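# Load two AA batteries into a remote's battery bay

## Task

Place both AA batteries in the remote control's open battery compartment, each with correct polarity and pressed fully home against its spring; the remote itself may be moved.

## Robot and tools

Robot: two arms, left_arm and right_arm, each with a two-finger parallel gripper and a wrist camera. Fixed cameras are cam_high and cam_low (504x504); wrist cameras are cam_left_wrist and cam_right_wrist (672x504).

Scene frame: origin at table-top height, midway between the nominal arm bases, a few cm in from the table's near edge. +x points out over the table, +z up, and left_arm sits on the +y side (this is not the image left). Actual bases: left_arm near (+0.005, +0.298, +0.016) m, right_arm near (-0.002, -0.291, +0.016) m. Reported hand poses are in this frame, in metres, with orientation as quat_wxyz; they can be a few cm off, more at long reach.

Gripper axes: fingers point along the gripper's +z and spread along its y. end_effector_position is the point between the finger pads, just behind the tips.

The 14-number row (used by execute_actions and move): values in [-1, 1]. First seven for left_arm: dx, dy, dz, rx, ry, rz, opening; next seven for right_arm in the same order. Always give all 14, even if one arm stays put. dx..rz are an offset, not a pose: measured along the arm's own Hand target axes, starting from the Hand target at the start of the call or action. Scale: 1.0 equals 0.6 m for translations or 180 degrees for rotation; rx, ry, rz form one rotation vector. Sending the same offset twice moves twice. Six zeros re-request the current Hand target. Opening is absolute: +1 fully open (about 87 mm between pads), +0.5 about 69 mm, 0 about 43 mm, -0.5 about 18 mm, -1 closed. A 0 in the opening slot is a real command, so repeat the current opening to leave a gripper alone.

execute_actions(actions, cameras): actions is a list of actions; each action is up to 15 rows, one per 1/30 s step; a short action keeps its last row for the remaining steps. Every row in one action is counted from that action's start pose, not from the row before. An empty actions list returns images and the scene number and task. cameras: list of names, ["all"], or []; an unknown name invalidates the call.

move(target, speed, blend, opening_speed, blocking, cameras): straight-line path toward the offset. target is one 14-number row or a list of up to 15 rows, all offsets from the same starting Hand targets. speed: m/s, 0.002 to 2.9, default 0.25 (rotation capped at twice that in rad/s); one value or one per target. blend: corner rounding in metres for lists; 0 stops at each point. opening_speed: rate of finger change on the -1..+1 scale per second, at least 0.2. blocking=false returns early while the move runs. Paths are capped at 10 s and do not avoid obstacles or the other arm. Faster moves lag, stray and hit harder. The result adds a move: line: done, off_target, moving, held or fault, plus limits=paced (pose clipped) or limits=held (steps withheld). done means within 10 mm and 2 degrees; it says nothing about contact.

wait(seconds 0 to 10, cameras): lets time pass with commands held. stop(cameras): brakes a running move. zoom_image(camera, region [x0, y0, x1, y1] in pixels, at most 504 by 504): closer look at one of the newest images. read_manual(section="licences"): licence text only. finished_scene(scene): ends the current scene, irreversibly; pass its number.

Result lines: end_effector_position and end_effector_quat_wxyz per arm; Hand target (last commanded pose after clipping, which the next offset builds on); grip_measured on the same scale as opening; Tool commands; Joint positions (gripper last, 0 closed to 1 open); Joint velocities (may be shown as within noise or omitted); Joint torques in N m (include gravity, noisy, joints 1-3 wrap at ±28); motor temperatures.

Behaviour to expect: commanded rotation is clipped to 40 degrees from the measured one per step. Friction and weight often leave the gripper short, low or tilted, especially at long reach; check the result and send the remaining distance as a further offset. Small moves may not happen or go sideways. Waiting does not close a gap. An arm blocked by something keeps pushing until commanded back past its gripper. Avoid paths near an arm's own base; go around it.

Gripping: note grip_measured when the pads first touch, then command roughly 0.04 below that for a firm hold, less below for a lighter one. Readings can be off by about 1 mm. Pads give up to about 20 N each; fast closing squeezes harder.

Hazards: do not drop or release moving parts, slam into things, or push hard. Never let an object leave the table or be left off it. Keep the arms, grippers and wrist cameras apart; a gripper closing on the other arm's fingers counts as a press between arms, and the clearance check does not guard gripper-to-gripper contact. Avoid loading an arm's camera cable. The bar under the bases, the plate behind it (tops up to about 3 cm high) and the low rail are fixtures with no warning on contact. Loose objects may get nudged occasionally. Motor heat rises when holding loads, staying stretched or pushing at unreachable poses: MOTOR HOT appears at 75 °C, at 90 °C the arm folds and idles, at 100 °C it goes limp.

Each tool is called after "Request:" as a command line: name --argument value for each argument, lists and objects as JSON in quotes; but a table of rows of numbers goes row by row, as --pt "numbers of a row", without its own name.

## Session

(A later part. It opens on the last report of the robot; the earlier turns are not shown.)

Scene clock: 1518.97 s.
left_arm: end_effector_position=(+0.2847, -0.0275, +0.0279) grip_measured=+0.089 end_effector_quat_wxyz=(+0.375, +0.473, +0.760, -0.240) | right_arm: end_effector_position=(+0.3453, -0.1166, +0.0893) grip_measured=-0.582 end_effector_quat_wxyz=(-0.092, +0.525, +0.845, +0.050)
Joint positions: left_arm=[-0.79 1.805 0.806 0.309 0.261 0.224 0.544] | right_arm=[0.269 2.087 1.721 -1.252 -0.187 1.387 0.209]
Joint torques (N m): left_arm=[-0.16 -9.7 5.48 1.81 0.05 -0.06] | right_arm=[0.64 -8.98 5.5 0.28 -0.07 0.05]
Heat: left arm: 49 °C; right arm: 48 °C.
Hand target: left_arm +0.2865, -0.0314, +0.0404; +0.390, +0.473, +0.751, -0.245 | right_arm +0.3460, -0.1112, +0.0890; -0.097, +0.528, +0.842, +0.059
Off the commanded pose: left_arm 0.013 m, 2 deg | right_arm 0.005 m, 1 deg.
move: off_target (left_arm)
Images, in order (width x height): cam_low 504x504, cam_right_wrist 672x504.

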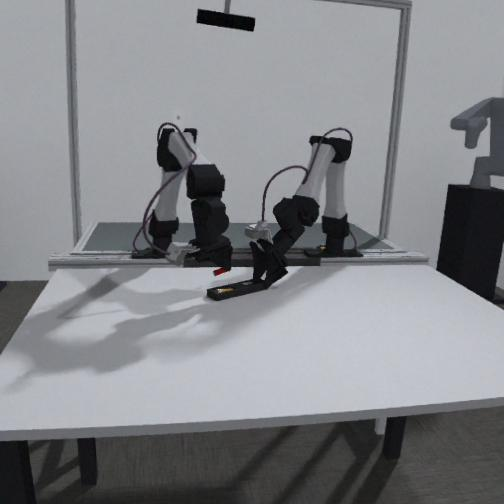

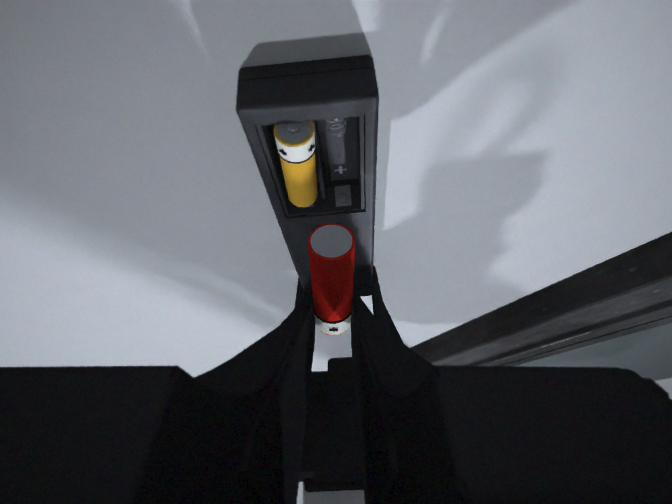

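Request:
move --pt "0 0 0 0 0 0 0 0.0065 -0.0067 0.001 0 0 -0.022 -0.68" --pt "0 0 0 0 0 0 0 -0.0073 -0.0067 0.0645 0 0 -0.022 -0.68" --speed 0.06 --cameras '["cam_right_wrist","cam_low"]'

Request:
zoom_image --camera "cam_right_wrist" --region '[230, 180, 430, 380]'

Request:
zoom_image --camera "cam_low" --region '[190, 240, 270, 310]'

Scene clock: 1534.57 s.
left_arm: end_effector_position=(+0.2847, -0.0275, +0.0279) grip_measured=+0.089 end_effector_quat_wxyz=(+0.375, +0.473, +0.760, -0.240) | right_arm: end_effector_position=(+0.3419, -0.1147, +0.0526) grip_measured=-0.582 end_effector_quat_wxyz=(-0.089, +0.506, +0.856, +0.055)
Joint positions: left_arm=[-0.79 1.805 0.806 0.309 0.261 0.224 0.544] | right_arm=[0.275 2.106 1.602 -1.106 -0.187 1.348 0.209]
Joint torques (N m): left_arm=[-0.17 -9.66 5.48 1.8 0.06 -0.07] | right_arm=[0.94 -8.62 5.22 0.32 -0.06 -0.17]
Heat: left arm: 49 °C; right arm: 48 °C.
Hand target: left_arm +0.2865, -0.0314, +0.0404; +0.390, +0.473, +0.751, -0.245 | right_arm +0.3402, -0.1090, +0.0503; -0.095, +0.499, +0.859, +0.063
Off the commanded pose: left_arm 0.013 m, 2 deg | right_arm 0.006 m, 1 deg.
move: off_target (left_arm)
Images, in order (width x height): cam_low 504x504, cam_right_wrist 672x504.

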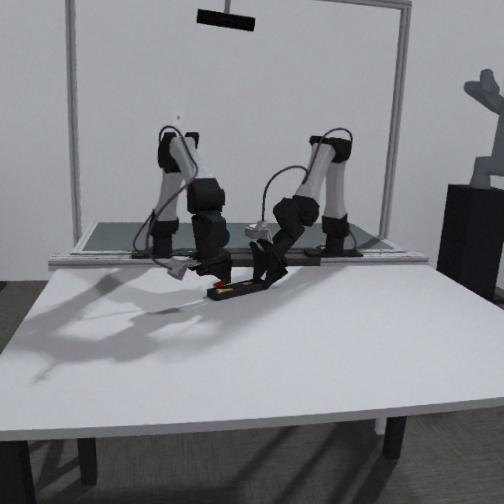

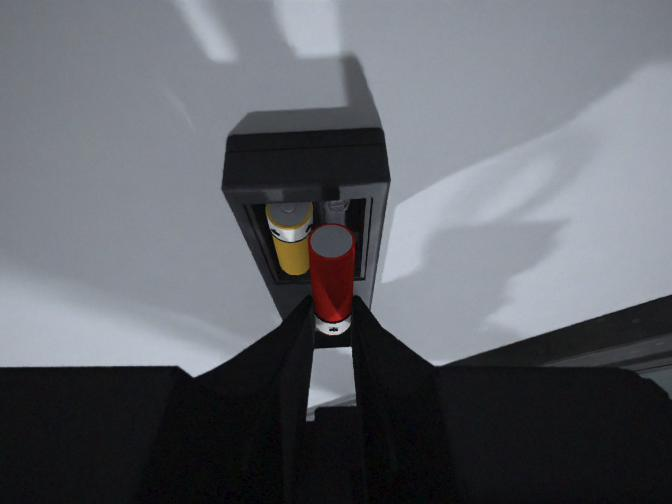

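Scaled by 2.520.

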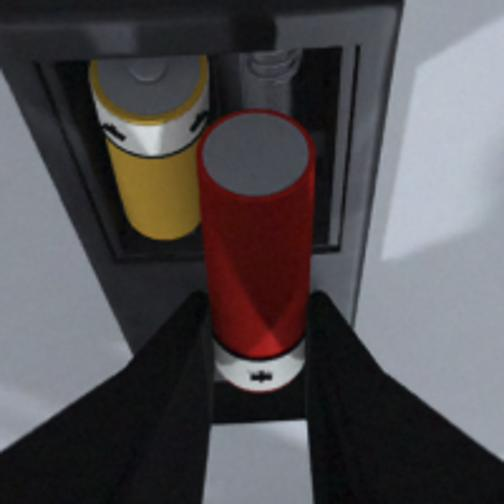

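Scaled by 6.300.

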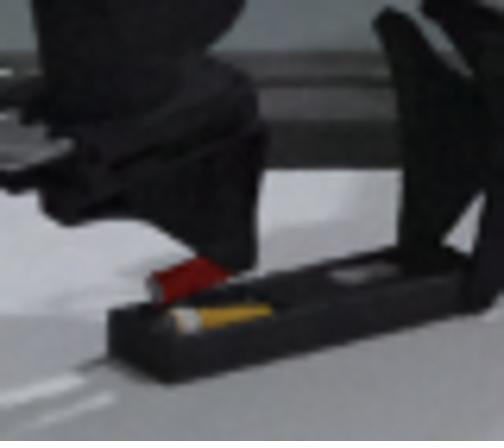

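Request:
move --pt "0 0 0 0 0 0 0 -0.003 -0.0042 0.0 0 0 0 -0.68" --pt "0 0 0 0 0 0 0 -0.0055 -0.0042 0.012 0 0 0 -0.68" --pt "0 0 0 0 0 0 0 -0.0055 -0.0042 0.012 0 0 0 -0.45" --pt "0 0 0 0 0 0 0 0.01 -0.0042 -0.07 0 -0.067 0 -0.35" --speed 0.06 --opening_speed 0.5 --cameras '["cam_right_wrist","cam_low"]'

Request:
zoom_image --camera "cam_right_wrist" --region '[230, 180, 430, 380]'

Request:
zoom_image --camera "cam_low" --region '[190, 240, 270, 310]'

Scene clock: 1560.37 s.
left_arm: end_effector_position=(+0.2847, -0.0275, +0.0279) grip_measured=+0.089 end_effector_quat_wxyz=(+0.375, +0.473, +0.760, -0.240) | right_arm: end_effector_position=(+0.3312, -0.1160, +0.0715) grip_measured=-0.350 end_effector_quat_wxyz=(-0.029, +0.500, +0.866, -0.007)
Joint positions: left_arm=[-0.79 1.805 0.806 0.309 0.261 0.224 0.544] | right_arm=[0.356 2.056 1.642 -1.203 -0.02 1.414 0.325]
Joint torques (N m): left_arm=[-0.16 -9.68 5.53 1.79 0.04 -0.05] | right_arm=[0.94 -11.89 9.1 0.02 0.4 0.06]
Heat: left arm: 49 °C; right arm: 52 °C.
Hand target: left_arm +0.2865, -0.0314, +0.0404; +0.390, +0.473, +0.751, -0.245 | right_arm +0.3394, -0.1137, +0.0926; -0.004, +0.503, +0.864, +0.010
Off the commanded pose: left_arm 0.013 m, 2 deg | right_arm 0.023 m, 3 deg.
move: off_target (left_arm, right_arm); target 4's new opening was sent with right_arm's hand 0.023 m and 3 deg from that target
Images, in order (width x height): cam_low 504x504, cam_right_wrist 672x504.

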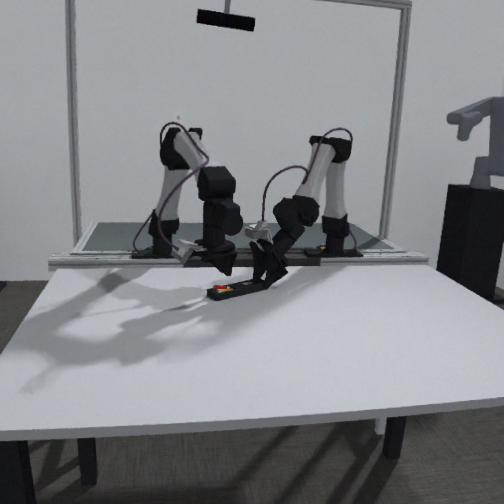

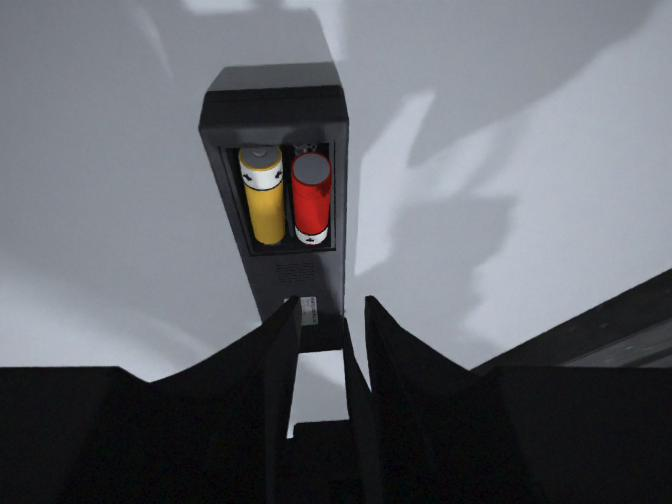

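Scaled by 2.520.

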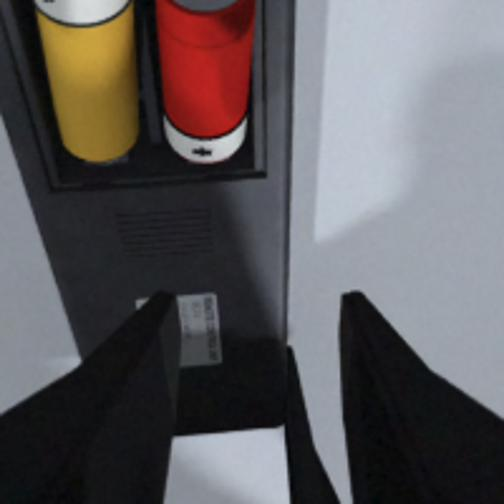

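Scaled by 6.300.

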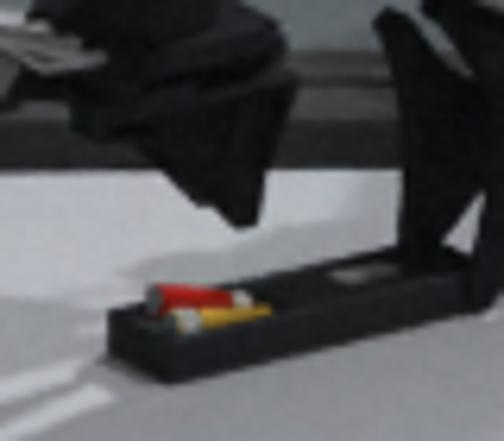

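Request:
move --pt "0 0 0 0 0 0 0 -0.0047 0.0023 0.05 0 0 0.012 -0.38" --pt "0 0 0 0 0 0 0 -0.0047 0.0023 0.0935 0 0 0.012 -0.38" --pt "0 0 0 0 0 0 0 -0.0047 0.0023 0.0935 0 0 0.012 -0.66" --speed 0.07 --opening_speed 0.5 --cameras '["cam_right_wrist","cam_low"]'

Request:
zoom_image --camera "cam_right_wrist" --region '[230, 180, 430, 380]'

Scene clock: 1590.50 s.
left_arm: end_effector_position=(+0.2847, -0.0275, +0.0279) grip_measured=+0.089 end_effector_quat_wxyz=(+0.375, +0.473, +0.760, -0.240) | right_arm: end_effector_position=(+0.3402, -0.1118, +0.0425) grip_measured=-0.660 end_effector_quat_wxyz=(-0.011, +0.513, +0.858, +0.016)
Joint positions: left_arm=[-0.79 1.805 0.806 0.309 0.261 0.224 0.544] | right_arm=[0.356 2.06 1.532 -1.031 -0.02 1.444 0.17]
Joint torques (N m): left_arm=[-0.17 -9.69 5.55 1.8 0.06 -0.07] | right_arm=[0.28 -8.12 5.11 0.4 0.4 0.06]
Motor temperatures (°C): left_arm=[25 49 35 33 24 22 26] | right_arm=[23 58 39 23 24 22 24]
Heat: left arm: 49 °C; right arm: 58 °C.
Hand target: left_arm +0.2865, -0.0314, +0.0404; +0.390, +0.473, +0.751, -0.245 | right_arm +0.3422, -0.1143, +0.0365; -0.004, +0.519, +0.855, +0.010
Off the commanded pose: left_arm 0.013 m, 2 deg | right_arm 0.007 m, 1 deg.
move: off_target (left_arm)
Images, in order (width x height): cam_low 504x504, cam_right_wrist 672x504.

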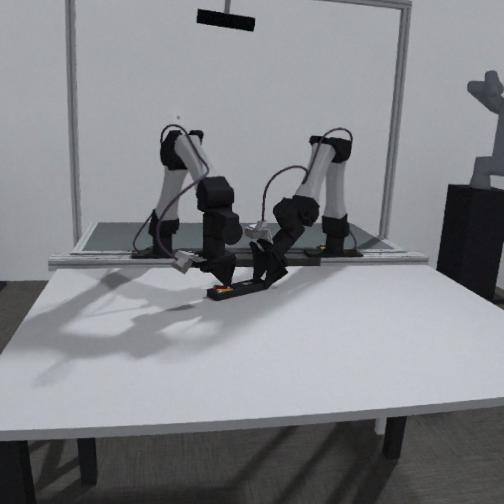

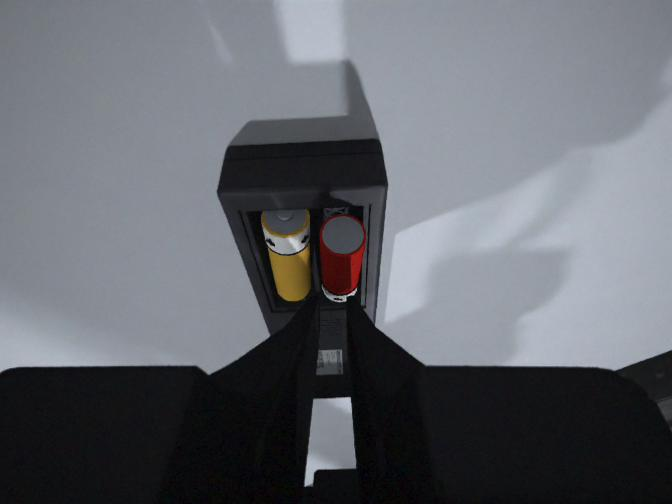

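Scaled by 2.520.

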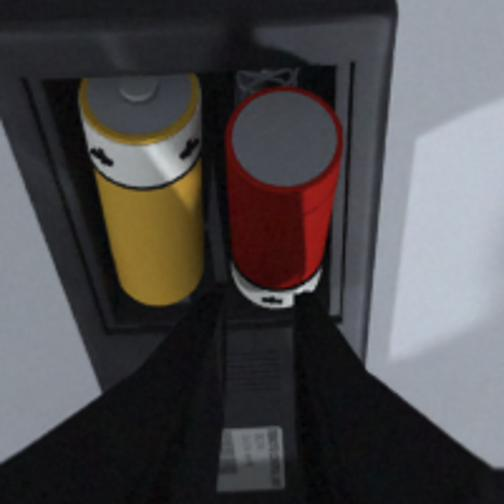

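Request:
move --pt "0 0 0 0 0 0 0 0 0 0 0 0 0 -0.38" --pt "0 0 0 0 0 0 0 0 -0.006 -0.015 0 0 0 -0.38" --pt "0 0 0 0 0 0 0 -0.018 -0.006 -0.012 0 0 0 -0.38" --pt "0 0 0 0 0 0 0 -0.018 -0.006 0.003 0 0 0 -0.38" --pt "0 0 0 0 0 0 0 -0.018 -0.006 0.003 0 0 0 -0.66" --speed 0.06 --opening_speed 0.5 --cameras '["cam_right_wrist","cam_low"]'

Request:
zoom_image --camera "cam_right_wrist" --region '[230, 200, 430, 400]'

Scene clock: 1600.93 s.
left_arm: end_effector_position=(+0.2847, -0.0275, +0.0279) grip_measured=+0.089 end_effector_quat_wxyz=(+0.375, +0.473, +0.760, -0.240) | right_arm: end_effector_position=(+0.3427, -0.1229, +0.0385) grip_measured=-0.620 end_effector_quat_wxyz=(-0.012, +0.521, +0.853, +0.013)
Joint positions: left_arm=[-0.79 1.805 0.806 0.309 0.261 0.224 0.544] | right_arm=[0.327 2.06 1.517 -1.021 -0.019 1.433 0.19]
Joint torques (N m): left_arm=[-0.17 -9.7 5.49 1.82 0.04 -0.07] | right_arm=[0.28 -8.51 5.04 0.39 0.39 -0.14]
Motor temperatures (°C): left_arm=[25 49 35 33 24 22 26] | right_arm=[23 55 39 23 24 22 24]
Heat: left arm: 49 °C; right arm: 55 °C.
Hand target: left_arm +0.2865, -0.0314, +0.0404; +0.390, +0.473, +0.751, -0.245 | right_arm +0.3440, -0.1255, +0.0344; -0.004, +0.519, +0.855, +0.010
Off the commanded pose: left_arm 0.013 m, 2 deg | right_arm 0.005 m, 1 deg.
move: off_target (left_arm)
Images, in order (width x height): cam_low 504x504, cam_right_wrist 672x504.

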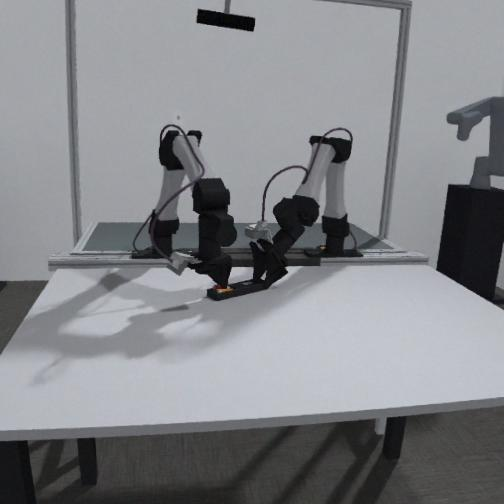

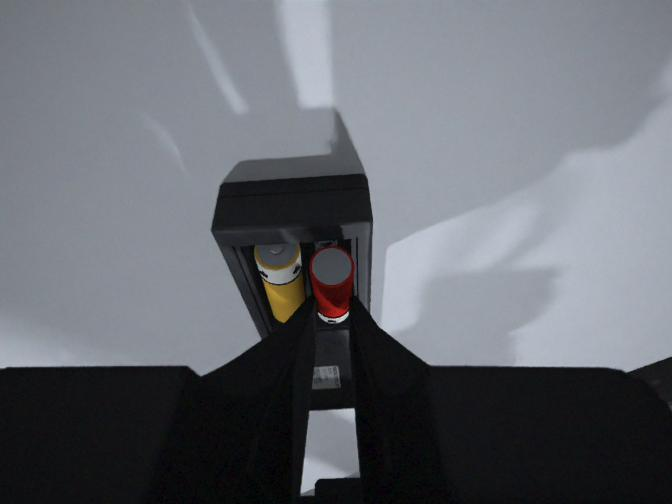

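Scaled by 2.520.

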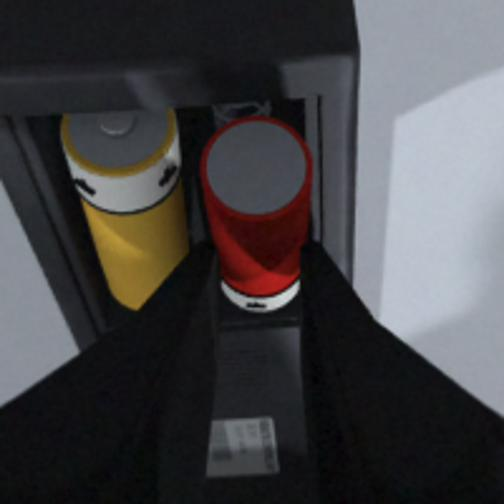

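Request:
move --pt "0 0 0 0 0 0 0 0 0 0 0 0 0 -0.4" --pt "0 0 0 0 0 0 0 -0.008 0 0.007 0 0 0 -0.4" --pt "0 0 0 0 0 0 0 -0.008 0 0.007 0 0 0 -0.66" --speed 0.06 --opening_speed 0.5

Request:
move --target '[0,0,0,0,0,0,0,0.0,0,-0.09,0,0,0,-0.7]' --speed 0.06 --cameras '["cam_right_wrist","cam_low"]'

Request:
zoom_image --camera "cam_right_wrist" --region '[230, 180, 430, 380]'

Request:
zoom_image --camera "cam_low" --region '[190, 240, 270, 310]'

Scene clock: 1611.43 s.
left_arm: end_effector_position=(+0.2847, -0.0275, +0.0279) grip_measured=+0.089 end_effector_quat_wxyz=(+0.375, +0.473, +0.760, -0.240) | right_arm: end_effector_position=(+0.3440, -0.1250, +0.0381) grip_measured=-0.618 end_effector_quat_wxyz=(-0.011, +0.518, +0.855, +0.015)
Joint positions: left_arm=[-0.79 1.805 0.806 0.309 0.261 0.224 0.544] | right_arm=[0.321 2.06 1.515 -1.015 -0.018 1.421 0.191]
Joint torques (N m): left_arm=[-0.18 -9.65 5.5 1.8 0.06 -0.07] | right_arm=[-0.34 -7.92 4.63 0.48 0.38 -0.14]
Heat: left arm: 49 °C; right arm: 53 °C.
Hand target: left_arm +0.2865, -0.0313, +0.0404; +0.390, +0.473, +0.751, -0.245 | right_arm +0.3462, -0.1296, +0.0301; -0.004, +0.519, +0.855, +0.010
Off the commanded pose: left_arm 0.013 m, 2 deg | right_arm 0.009 m, 1 deg.
move: off_target (left_arm)

Scene clock: 1613.00 s.
left_arm: end_effector_position=(+0.2843, -0.0278, +0.0280) grip_measured=+0.089 end_effector_quat_wxyz=(+0.374, +0.474, +0.760, -0.241) | right_arm: end_effector_position=(+0.3362, -0.1291, +0.0622) grip_measured=-0.618 end_effector_quat_wxyz=(-0.029, +0.519, +0.854, -0.008)
Joint positions: left_arm=[-0.79 1.805 0.806 0.309 0.264 0.224 0.544] | right_arm=[0.319 2.058 1.608 -1.169 -0.018 1.421 0.191]
Joint torques (N m): left_arm=[-0.18 -9.72 5.49 1.81 0.02 -0.07] | right_arm=[-0.06 -12.01 9.11 0.01 0.38 -0.12]
Heat: left arm: 49 °C; right arm: 53 °C.
Hand target: left_arm +0.2865, -0.0314, +0.0404; +0.390, +0.473, +0.751, -0.246 | right_arm +0.3461, -0.1307, +0.0842; -0.004, +0.519, +0.855, +0.010
Off the commanded pose: left_arm 0.013 m, 2 deg | right_arm 0.024 m, 4 deg.
move: off_target (left_arm, right_arm)
Images, in order (width x height): cam_low 504x504, cam_right_wrist 672x504.

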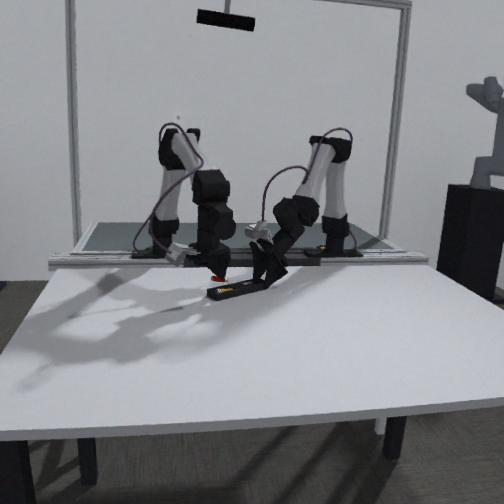

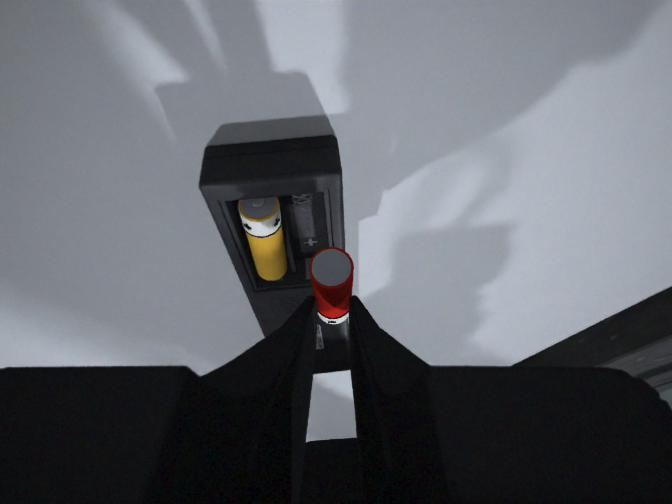

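Scaled by 2.520.

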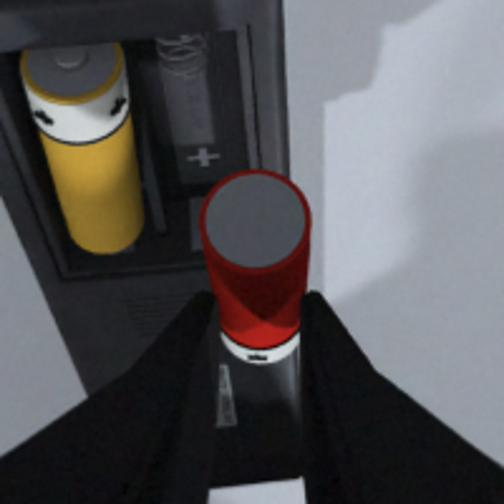

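Scaled by 6.300.

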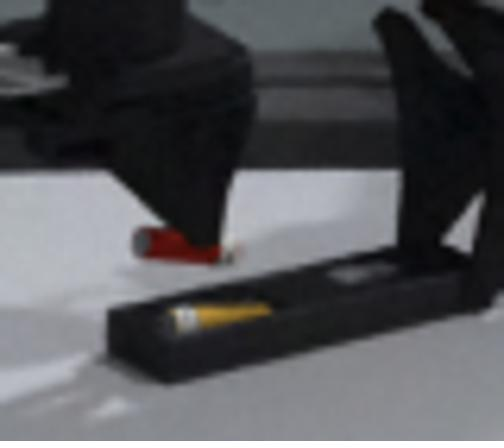

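Request:
move --pt "0 0 0 0 0 0 0 0 0 -0.07 0 0 0 -0.72" --pt "0 0 0 0 0 0 0 -0.107 -0.187 -0.07 0 0.06 0 -0.72" --pt "0 0 0 0 0 0 0 -0.107 -0.187 0.098 0 0.06 0 -0.72" --speed '[0.1,0.15,0.07]' --cameras '["cam_right_wrist","cam_low"]'

Request:
zoom_image --camera "cam_low" --region '[150, 240, 230, 310]'

Scene clock: 1630.33 s.
left_arm: end_effector_position=(+0.2843, -0.0278, +0.0280) grip_measured=+0.089 end_effector_quat_wxyz=(+0.374, +0.474, +0.760, -0.241) | right_arm: end_effector_position=(+0.2763, -0.2422, +0.0249) grip_measured=-0.618 end_effector_quat_wxyz=(-0.081, +0.520, +0.849, +0.049)
Joint positions: left_arm=[-0.79 1.805 0.806 0.309 0.264 0.224 0.544] | right_arm=[-0.058 1.856 1.133 -0.935 -0.15 1.045 0.191]
Joint torques (N m): left_arm=[-0.16 -9.66 5.49 1.8 0.02 -0.07] | right_arm=[0.57 -6.41 4.7 0.25 -0.04 -0.16]
Heat: left arm: 49 °C; right arm: 54 °C.
Hand target: left_arm +0.2865, -0.0314, +0.0404; +0.390, +0.473, +0.751, -0.246 | right_arm +0.2763, -0.2382, +0.0229; -0.084, +0.516, +0.851, +0.059
Off the commanded pose: left_arm 0.013 m, 2 deg | right_arm 0.005 m, 1 deg.
move: off_target (left_arm)
Images, in order (width x height): cam_low 504x504, cam_right_wrist 672x504.

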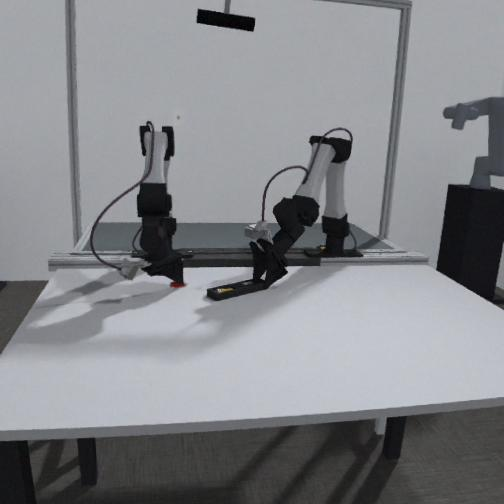

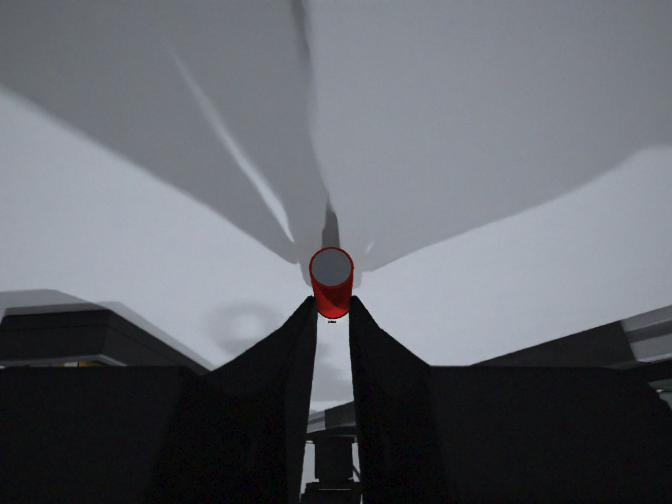

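Scaled by 6.300.

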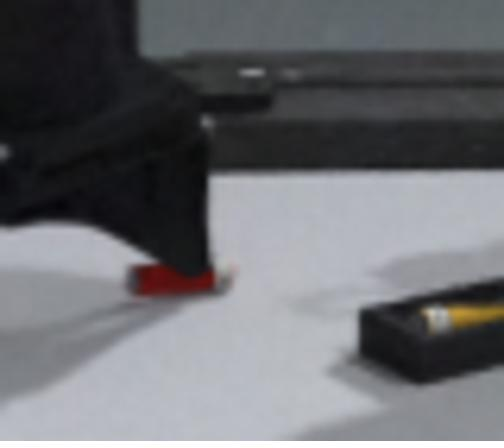

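Request:
move --pt "0 0 0 0 0 0 0 -0.001 0 0.006 0 0 0 -0.7" --pt "0 0 0 0 0 0 0 -0.001 0 0.006 0 0 0 -0.1" --pt "0 0 0 0 0 0 0 0.02 0 -0.08 0 -0.06 0 -0.1" --pt "0 0 0 0 0 0 0 0.026 0 -0.08 0 -0.205 0 -0.1" --pt "0 0 0 0 0 0 0 0.011 0 -0.02 0 -0.205 0 -0.1" --speed 0.08 --opening_speed 0.6 --cameras '["cam_right_wrist","cam_low"]'

Request:
zoom_image --camera "cam_low" --region '[150, 240, 230, 310]'

Scene clock: 1651.93 s.
left_arm: end_effector_position=(+0.2843, -0.0278, +0.0280) grip_measured=+0.089 end_effector_quat_wxyz=(+0.374, +0.474, +0.760, -0.241) | right_arm: end_effector_position=(+0.2712, -0.2314, +0.0386) grip_measured=-0.100 end_effector_quat_wxyz=(+0.178, +0.505, +0.838, -0.103)
Joint positions: left_arm=[-0.79 1.805 0.806 0.309 0.264 0.224 0.544] | right_arm=[0.331 1.629 0.97 -0.838 0.426 1.408 0.45]
Joint torques (N m): left_arm=[-0.12 -9.7 5.5 1.8 0.03 -0.07] | right_arm=[0.17 -4.9 5.05 0.59 0.67 -0.01]
Motor temperatures (°C): left_arm=[25 49 35 33 24 22 26] | right_arm=[23 50 38 23 24 22 25]
Heat: left arm: 49 °C; right arm: 50 °C.
Hand target: left_arm +0.2865, -0.0314, +0.0404; +0.390, +0.473, +0.751, -0.246 | right_arm +0.2743, -0.2348, +0.0360; +0.189, +0.508, +0.834, -0.108
Off the commanded pose: left_arm 0.013 m, 2 deg | right_arm 0.005 m, 1 deg.
move: off_target (left_arm)
Images, in order (width x height): cam_low 504x504, cam_right_wrist 672x504.

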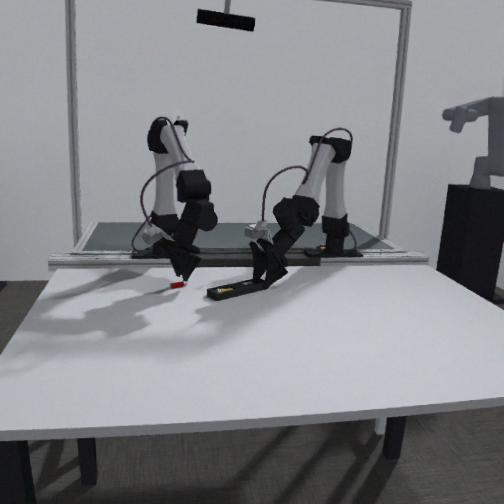

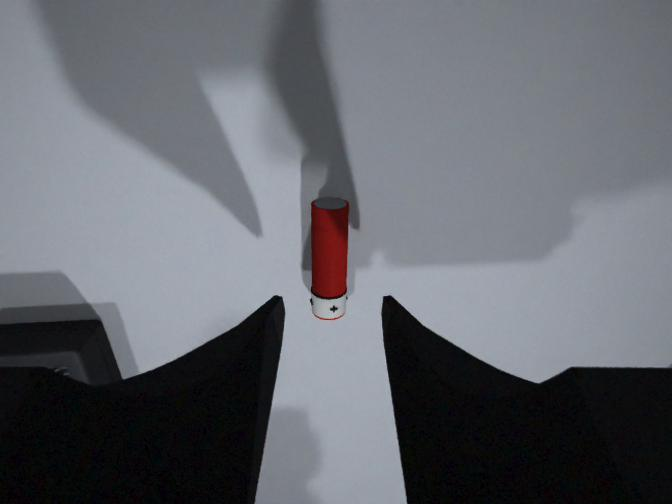

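Scaled by 6.300.

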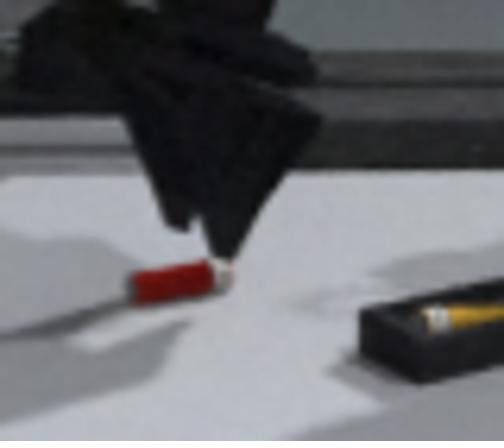

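Request:
move --pt "0 0 0 0 0 0 0 0.0026 0.0033 0.031 0 0 0 -0.3" --pt "0 0 0 0 0 0 0 0.0026 0.0033 0.031 0 0 0 -0.68" --pt "0 0 0 0 0 0 0 -0.07 0.0033 -0.13 0 0 0 -0.7" --pt "0 0 0 0 0 0 0 -0.07 0.0033 -0.13 0 0.135 0 -0.7" --speed 0.08 --opening_speed 0.6 --cameras '["cam_right_wrist","cam_low"]'

Request:
zoom_image --camera "cam_low" --region '[150, 220, 230, 290]'

Scene clock: 1671.53 s.
left_arm: end_effector_position=(+0.2843, -0.0278, +0.0280) grip_measured=+0.089 end_effector_quat_wxyz=(+0.374, +0.474, +0.760, -0.241) | right_arm: end_effector_position=(+0.2719, -0.2411, +0.1173) grip_measured=-0.585 end_effector_quat_wxyz=(+0.010, +0.521, +0.854, -0.010)
Joint positions: left_arm=[-0.79 1.805 0.806 0.309 0.264 0.224 0.544] | right_arm=[0.064 1.642 1.31 -1.228 0.043 1.169 0.208]
Joint torques (N m): left_arm=[-0.16 -9.63 5.49 1.8 0.02 -0.07] | right_arm=[-0.13 -5.24 9.48 0.16 0.1 -0.2]
Heat: left arm: 49 °C; right arm: 48 °C.
Hand target: left_arm +0.2865, -0.0314, +0.0404; +0.390, +0.473, +0.751, -0.246 | right_arm +0.2774, -0.2388, +0.1244; +0.009, +0.519, +0.855, +0.002
Off the commanded pose: left_arm 0.013 m, 2 deg | right_arm 0.009 m, 1 deg.
move: off_target (left_arm); target 3's new opening was sent with right_arm's hand 0.017 m and 3 deg from that target
Images, in order (width x height): cam_low 504x504, cam_right_wrist 672x504.

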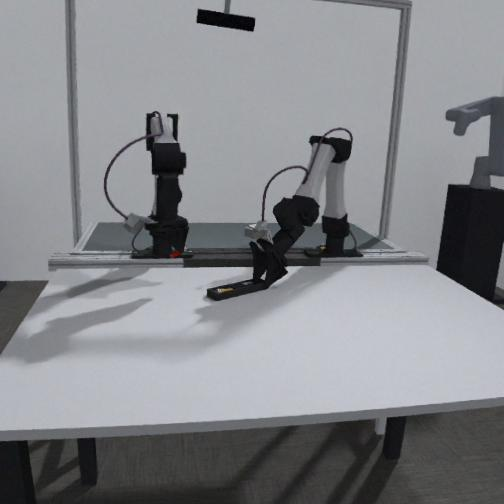

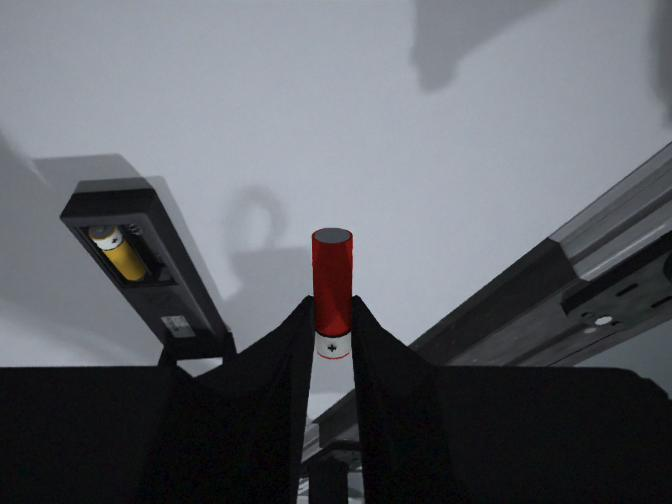

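Scaled by 6.300.

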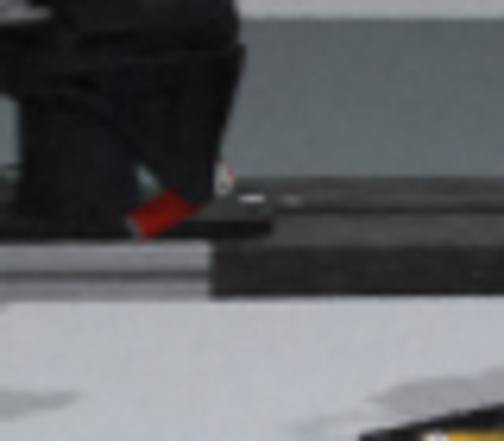

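Request:
move --pt "0 0 0 0 0 0 0 0.1332 0.1971 0 0 0 0 -0.7" --pt "0 0 0 0 0 0 0 0.1332 0.1971 0.075 0 0 0 -0.7" --speed 0.15 --cameras '["cam_right_wrist","cam_low"]'

Request:
zoom_image --camera "cam_right_wrist" --region '[230, 180, 430, 380]'

Scene clock: 1685.97 s.
left_arm: end_effector_position=(+0.2843, -0.0278, +0.0280) grip_measured=+0.089 end_effector_quat_wxyz=(+0.374, +0.474, +0.760, -0.241) | right_arm: end_effector_position=(+0.3442, -0.1161, +0.0810) grip_measured=-0.585 end_effector_quat_wxyz=(+0.011, +0.513, +0.858, -0.006)
Joint positions: left_arm=[-0.79 1.805 0.806 0.309 0.264 0.224 0.544] | right_arm=[0.372 2.042 1.671 -1.196 0.042 1.46 0.208]
Joint torques (N m): left_arm=[-0.18 -9.68 5.52 1.8 0.02 -0.07] | right_arm=[0.14 -8.73 5.6 0.37 0.14 0.03]
Heat: left arm: 49 °C; right arm: 47 °C.
Hand target: left_arm +0.2865, -0.0314, +0.0404; +0.390, +0.473, +0.751, -0.246 | right_arm +0.3462, -0.1135, +0.0797; +0.009, +0.519, +0.855, +0.002
Off the commanded pose: left_arm 0.013 m, 2 deg | right_arm 0.003 m, 1 deg.
move: off_target (left_arm)
Images, in order (width x height): cam_low 504x504, cam_right_wrist 672x504.

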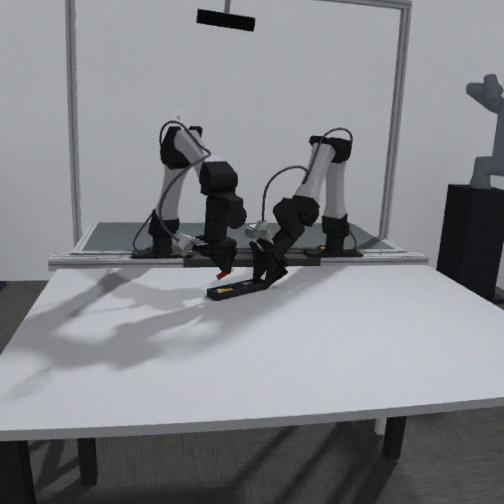

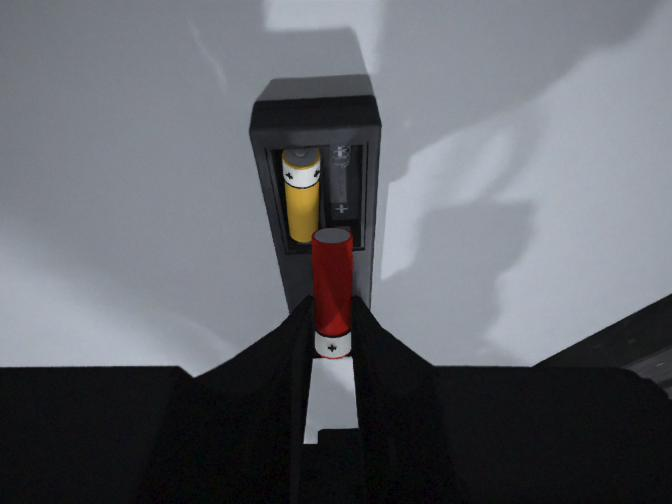

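Scaled by 2.520.

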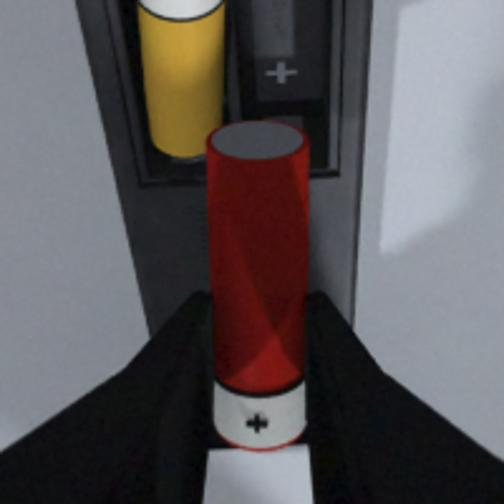

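Request:
move --pt "0 0 0 0 0 0 0 0.008 -0.006 0 0 0 0 -0.7" --pt "0 0 0 0 0 0 0 0.008 -0.006 0.053 0 0 0 -0.7" --speed 0.06 --cameras '["cam_right_wrist","cam_low"]'

Request:
zoom_image --camera "cam_right_wrist" --region '[230, 180, 430, 380]'

Request:
zoom_image --camera "cam_low" --region '[190, 240, 270, 310]'

Scene clock: 1700.50 s.
left_arm: end_effector_position=(+0.2843, -0.0278, +0.0280) grip_measured=+0.089 end_effector_quat_wxyz=(+0.374, +0.474, +0.760, -0.241) | right_arm: end_effector_position=(+0.3421, -0.1164, +0.0519) grip_measured=-0.585 end_effector_quat_wxyz=(+0.013, +0.517, +0.856, -0.003)
Joint positions: left_arm=[-0.79 1.805 0.806 0.309 0.264 0.224 0.544] | right_arm=[0.372 2.046 1.561 -1.073 0.042 1.468 0.208]
Joint torques (N m): left_arm=[-0.16 -9.7 5.52 1.8 0.03 -0.06] | right_arm=[0.99 -8.16 5.24 0.39 0.14 0.04]
Heat: left arm: 49 °C; right arm: 47 °C.
Hand target: left_arm +0.2865, -0.0314, +0.0404; +0.390, +0.473, +0.751, -0.246 | right_arm +0.3413, -0.1112, +0.0478; +0.009, +0.519, +0.855, +0.002
Off the commanded pose: left_arm 0.013 m, 2 deg | right_arm 0.007 m, 1 deg.
move: off_target (left_arm)
Images, in order (width x height): cam_low 504x504, cam_right_wrist 672x504.

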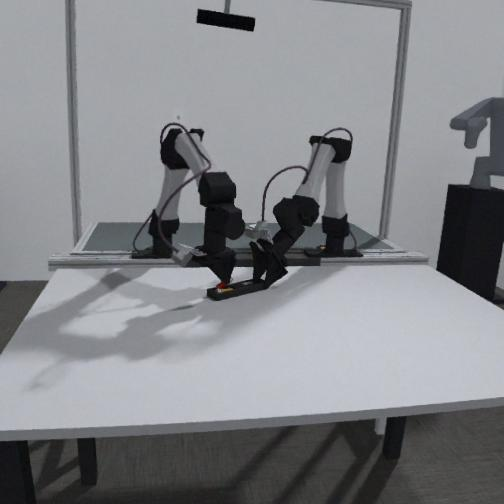

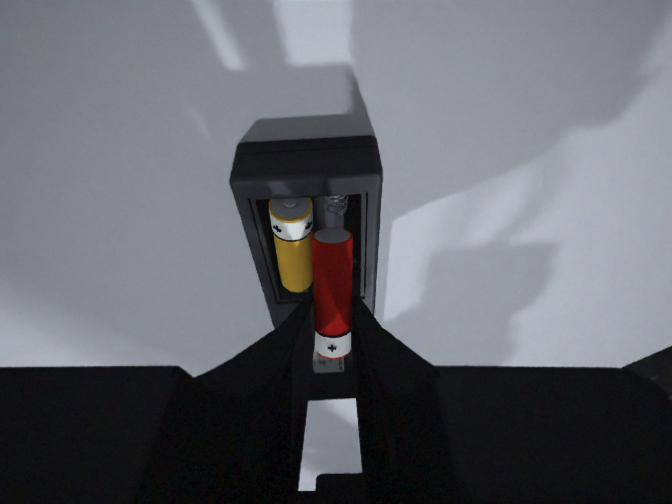

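Scaled by 2.520.

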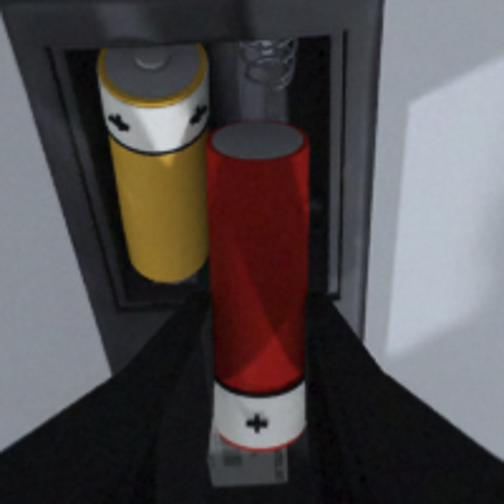

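Scaled by 6.300.

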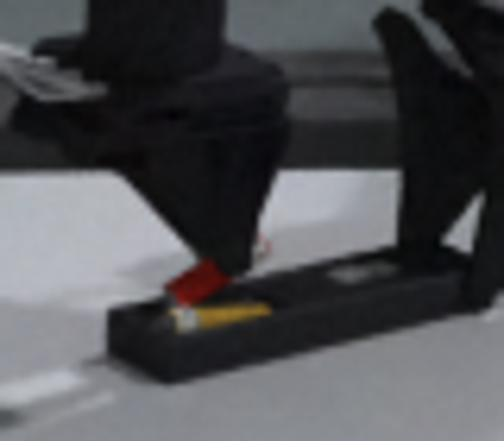

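Request:
move --pt "0 0 0 0 0 0 0 0 -0.003 0 0 0 0 -0.7" --pt "0 0 0 0 0 0 0 -0.045 -0.003 0.006 0 0 0 -0.85" --pt "0 0 0 0 0 0 0 -0.075 -0.003 0.02 0 0 0 -0.85" --speed 0.05 --cameras '["cam_right_wrist","cam_low","cam_left_wrist"]'

Request:
zoom_image --camera "cam_right_wrist" --region '[230, 180, 430, 380]'

Request:
zoom_image --camera "cam_low" --region '[190, 240, 270, 310]'

Scene clock: 1714.20 s.
left_arm: end_effector_position=(+0.2850, -0.0285, +0.0289) grip_measured=+0.089 end_effector_quat_wxyz=(+0.377, +0.473, +0.759, -0.242) | right_arm: end_effector_position=(+0.3461, -0.1316, +0.0499) grip_measured=-0.585 end_effector_quat_wxyz=(-0.024, +0.512, +0.859, +0.024)
Joint positions: left_arm=[-0.79 1.805 0.806 0.314 0.264 0.224 0.544] | right_arm=[0.29 2.055 1.552 -1.062 -0.05 1.375 0.208]
Joint torques (N m): left_arm=[-0.18 -9.68 5.55 1.76 0.02 -0.07] | right_arm=[-2.26 -6.86 6.08 0.55 0.97 -0.18]
Heat: left arm: 50 °C; right arm: 48 °C.
Hand target: left_arm +0.2865, -0.0314, +0.0404; +0.390, +0.473, +0.751, -0.246 | right_arm +0.3608, -0.1520, +0.0365; +0.009, +0.519, +0.855, +0.002
Off the commanded pose: left_arm 0.012 m, 2 deg | right_arm 0.029 m, 5 deg.
move: off_target (left_arm, right_arm); target 2's new opening was sent with right_arm's hand 0.013 m and 2 deg from that target
Images, in order (width x height): cam_low 504x504, cam_left_wrist 672x504, cam_right_wrist 672x504.

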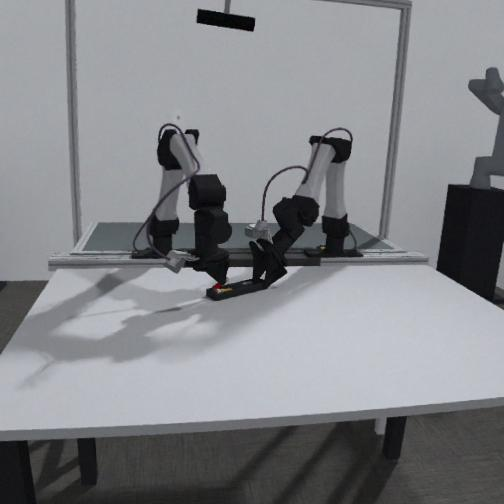

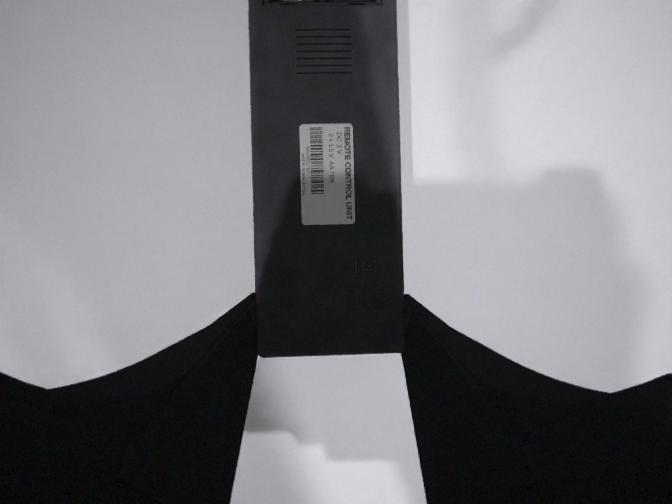

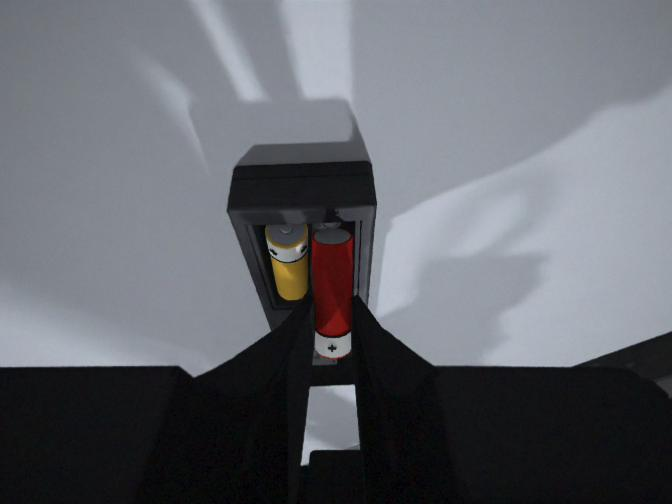

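Scaled by 2.520.

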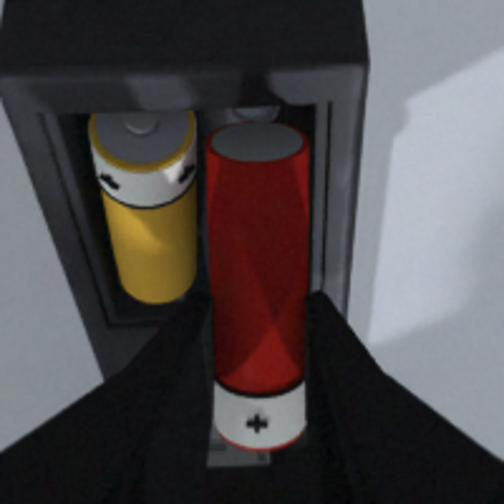

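Scaled by 6.300.

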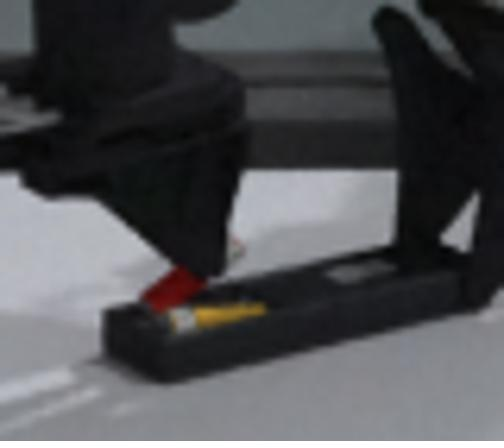

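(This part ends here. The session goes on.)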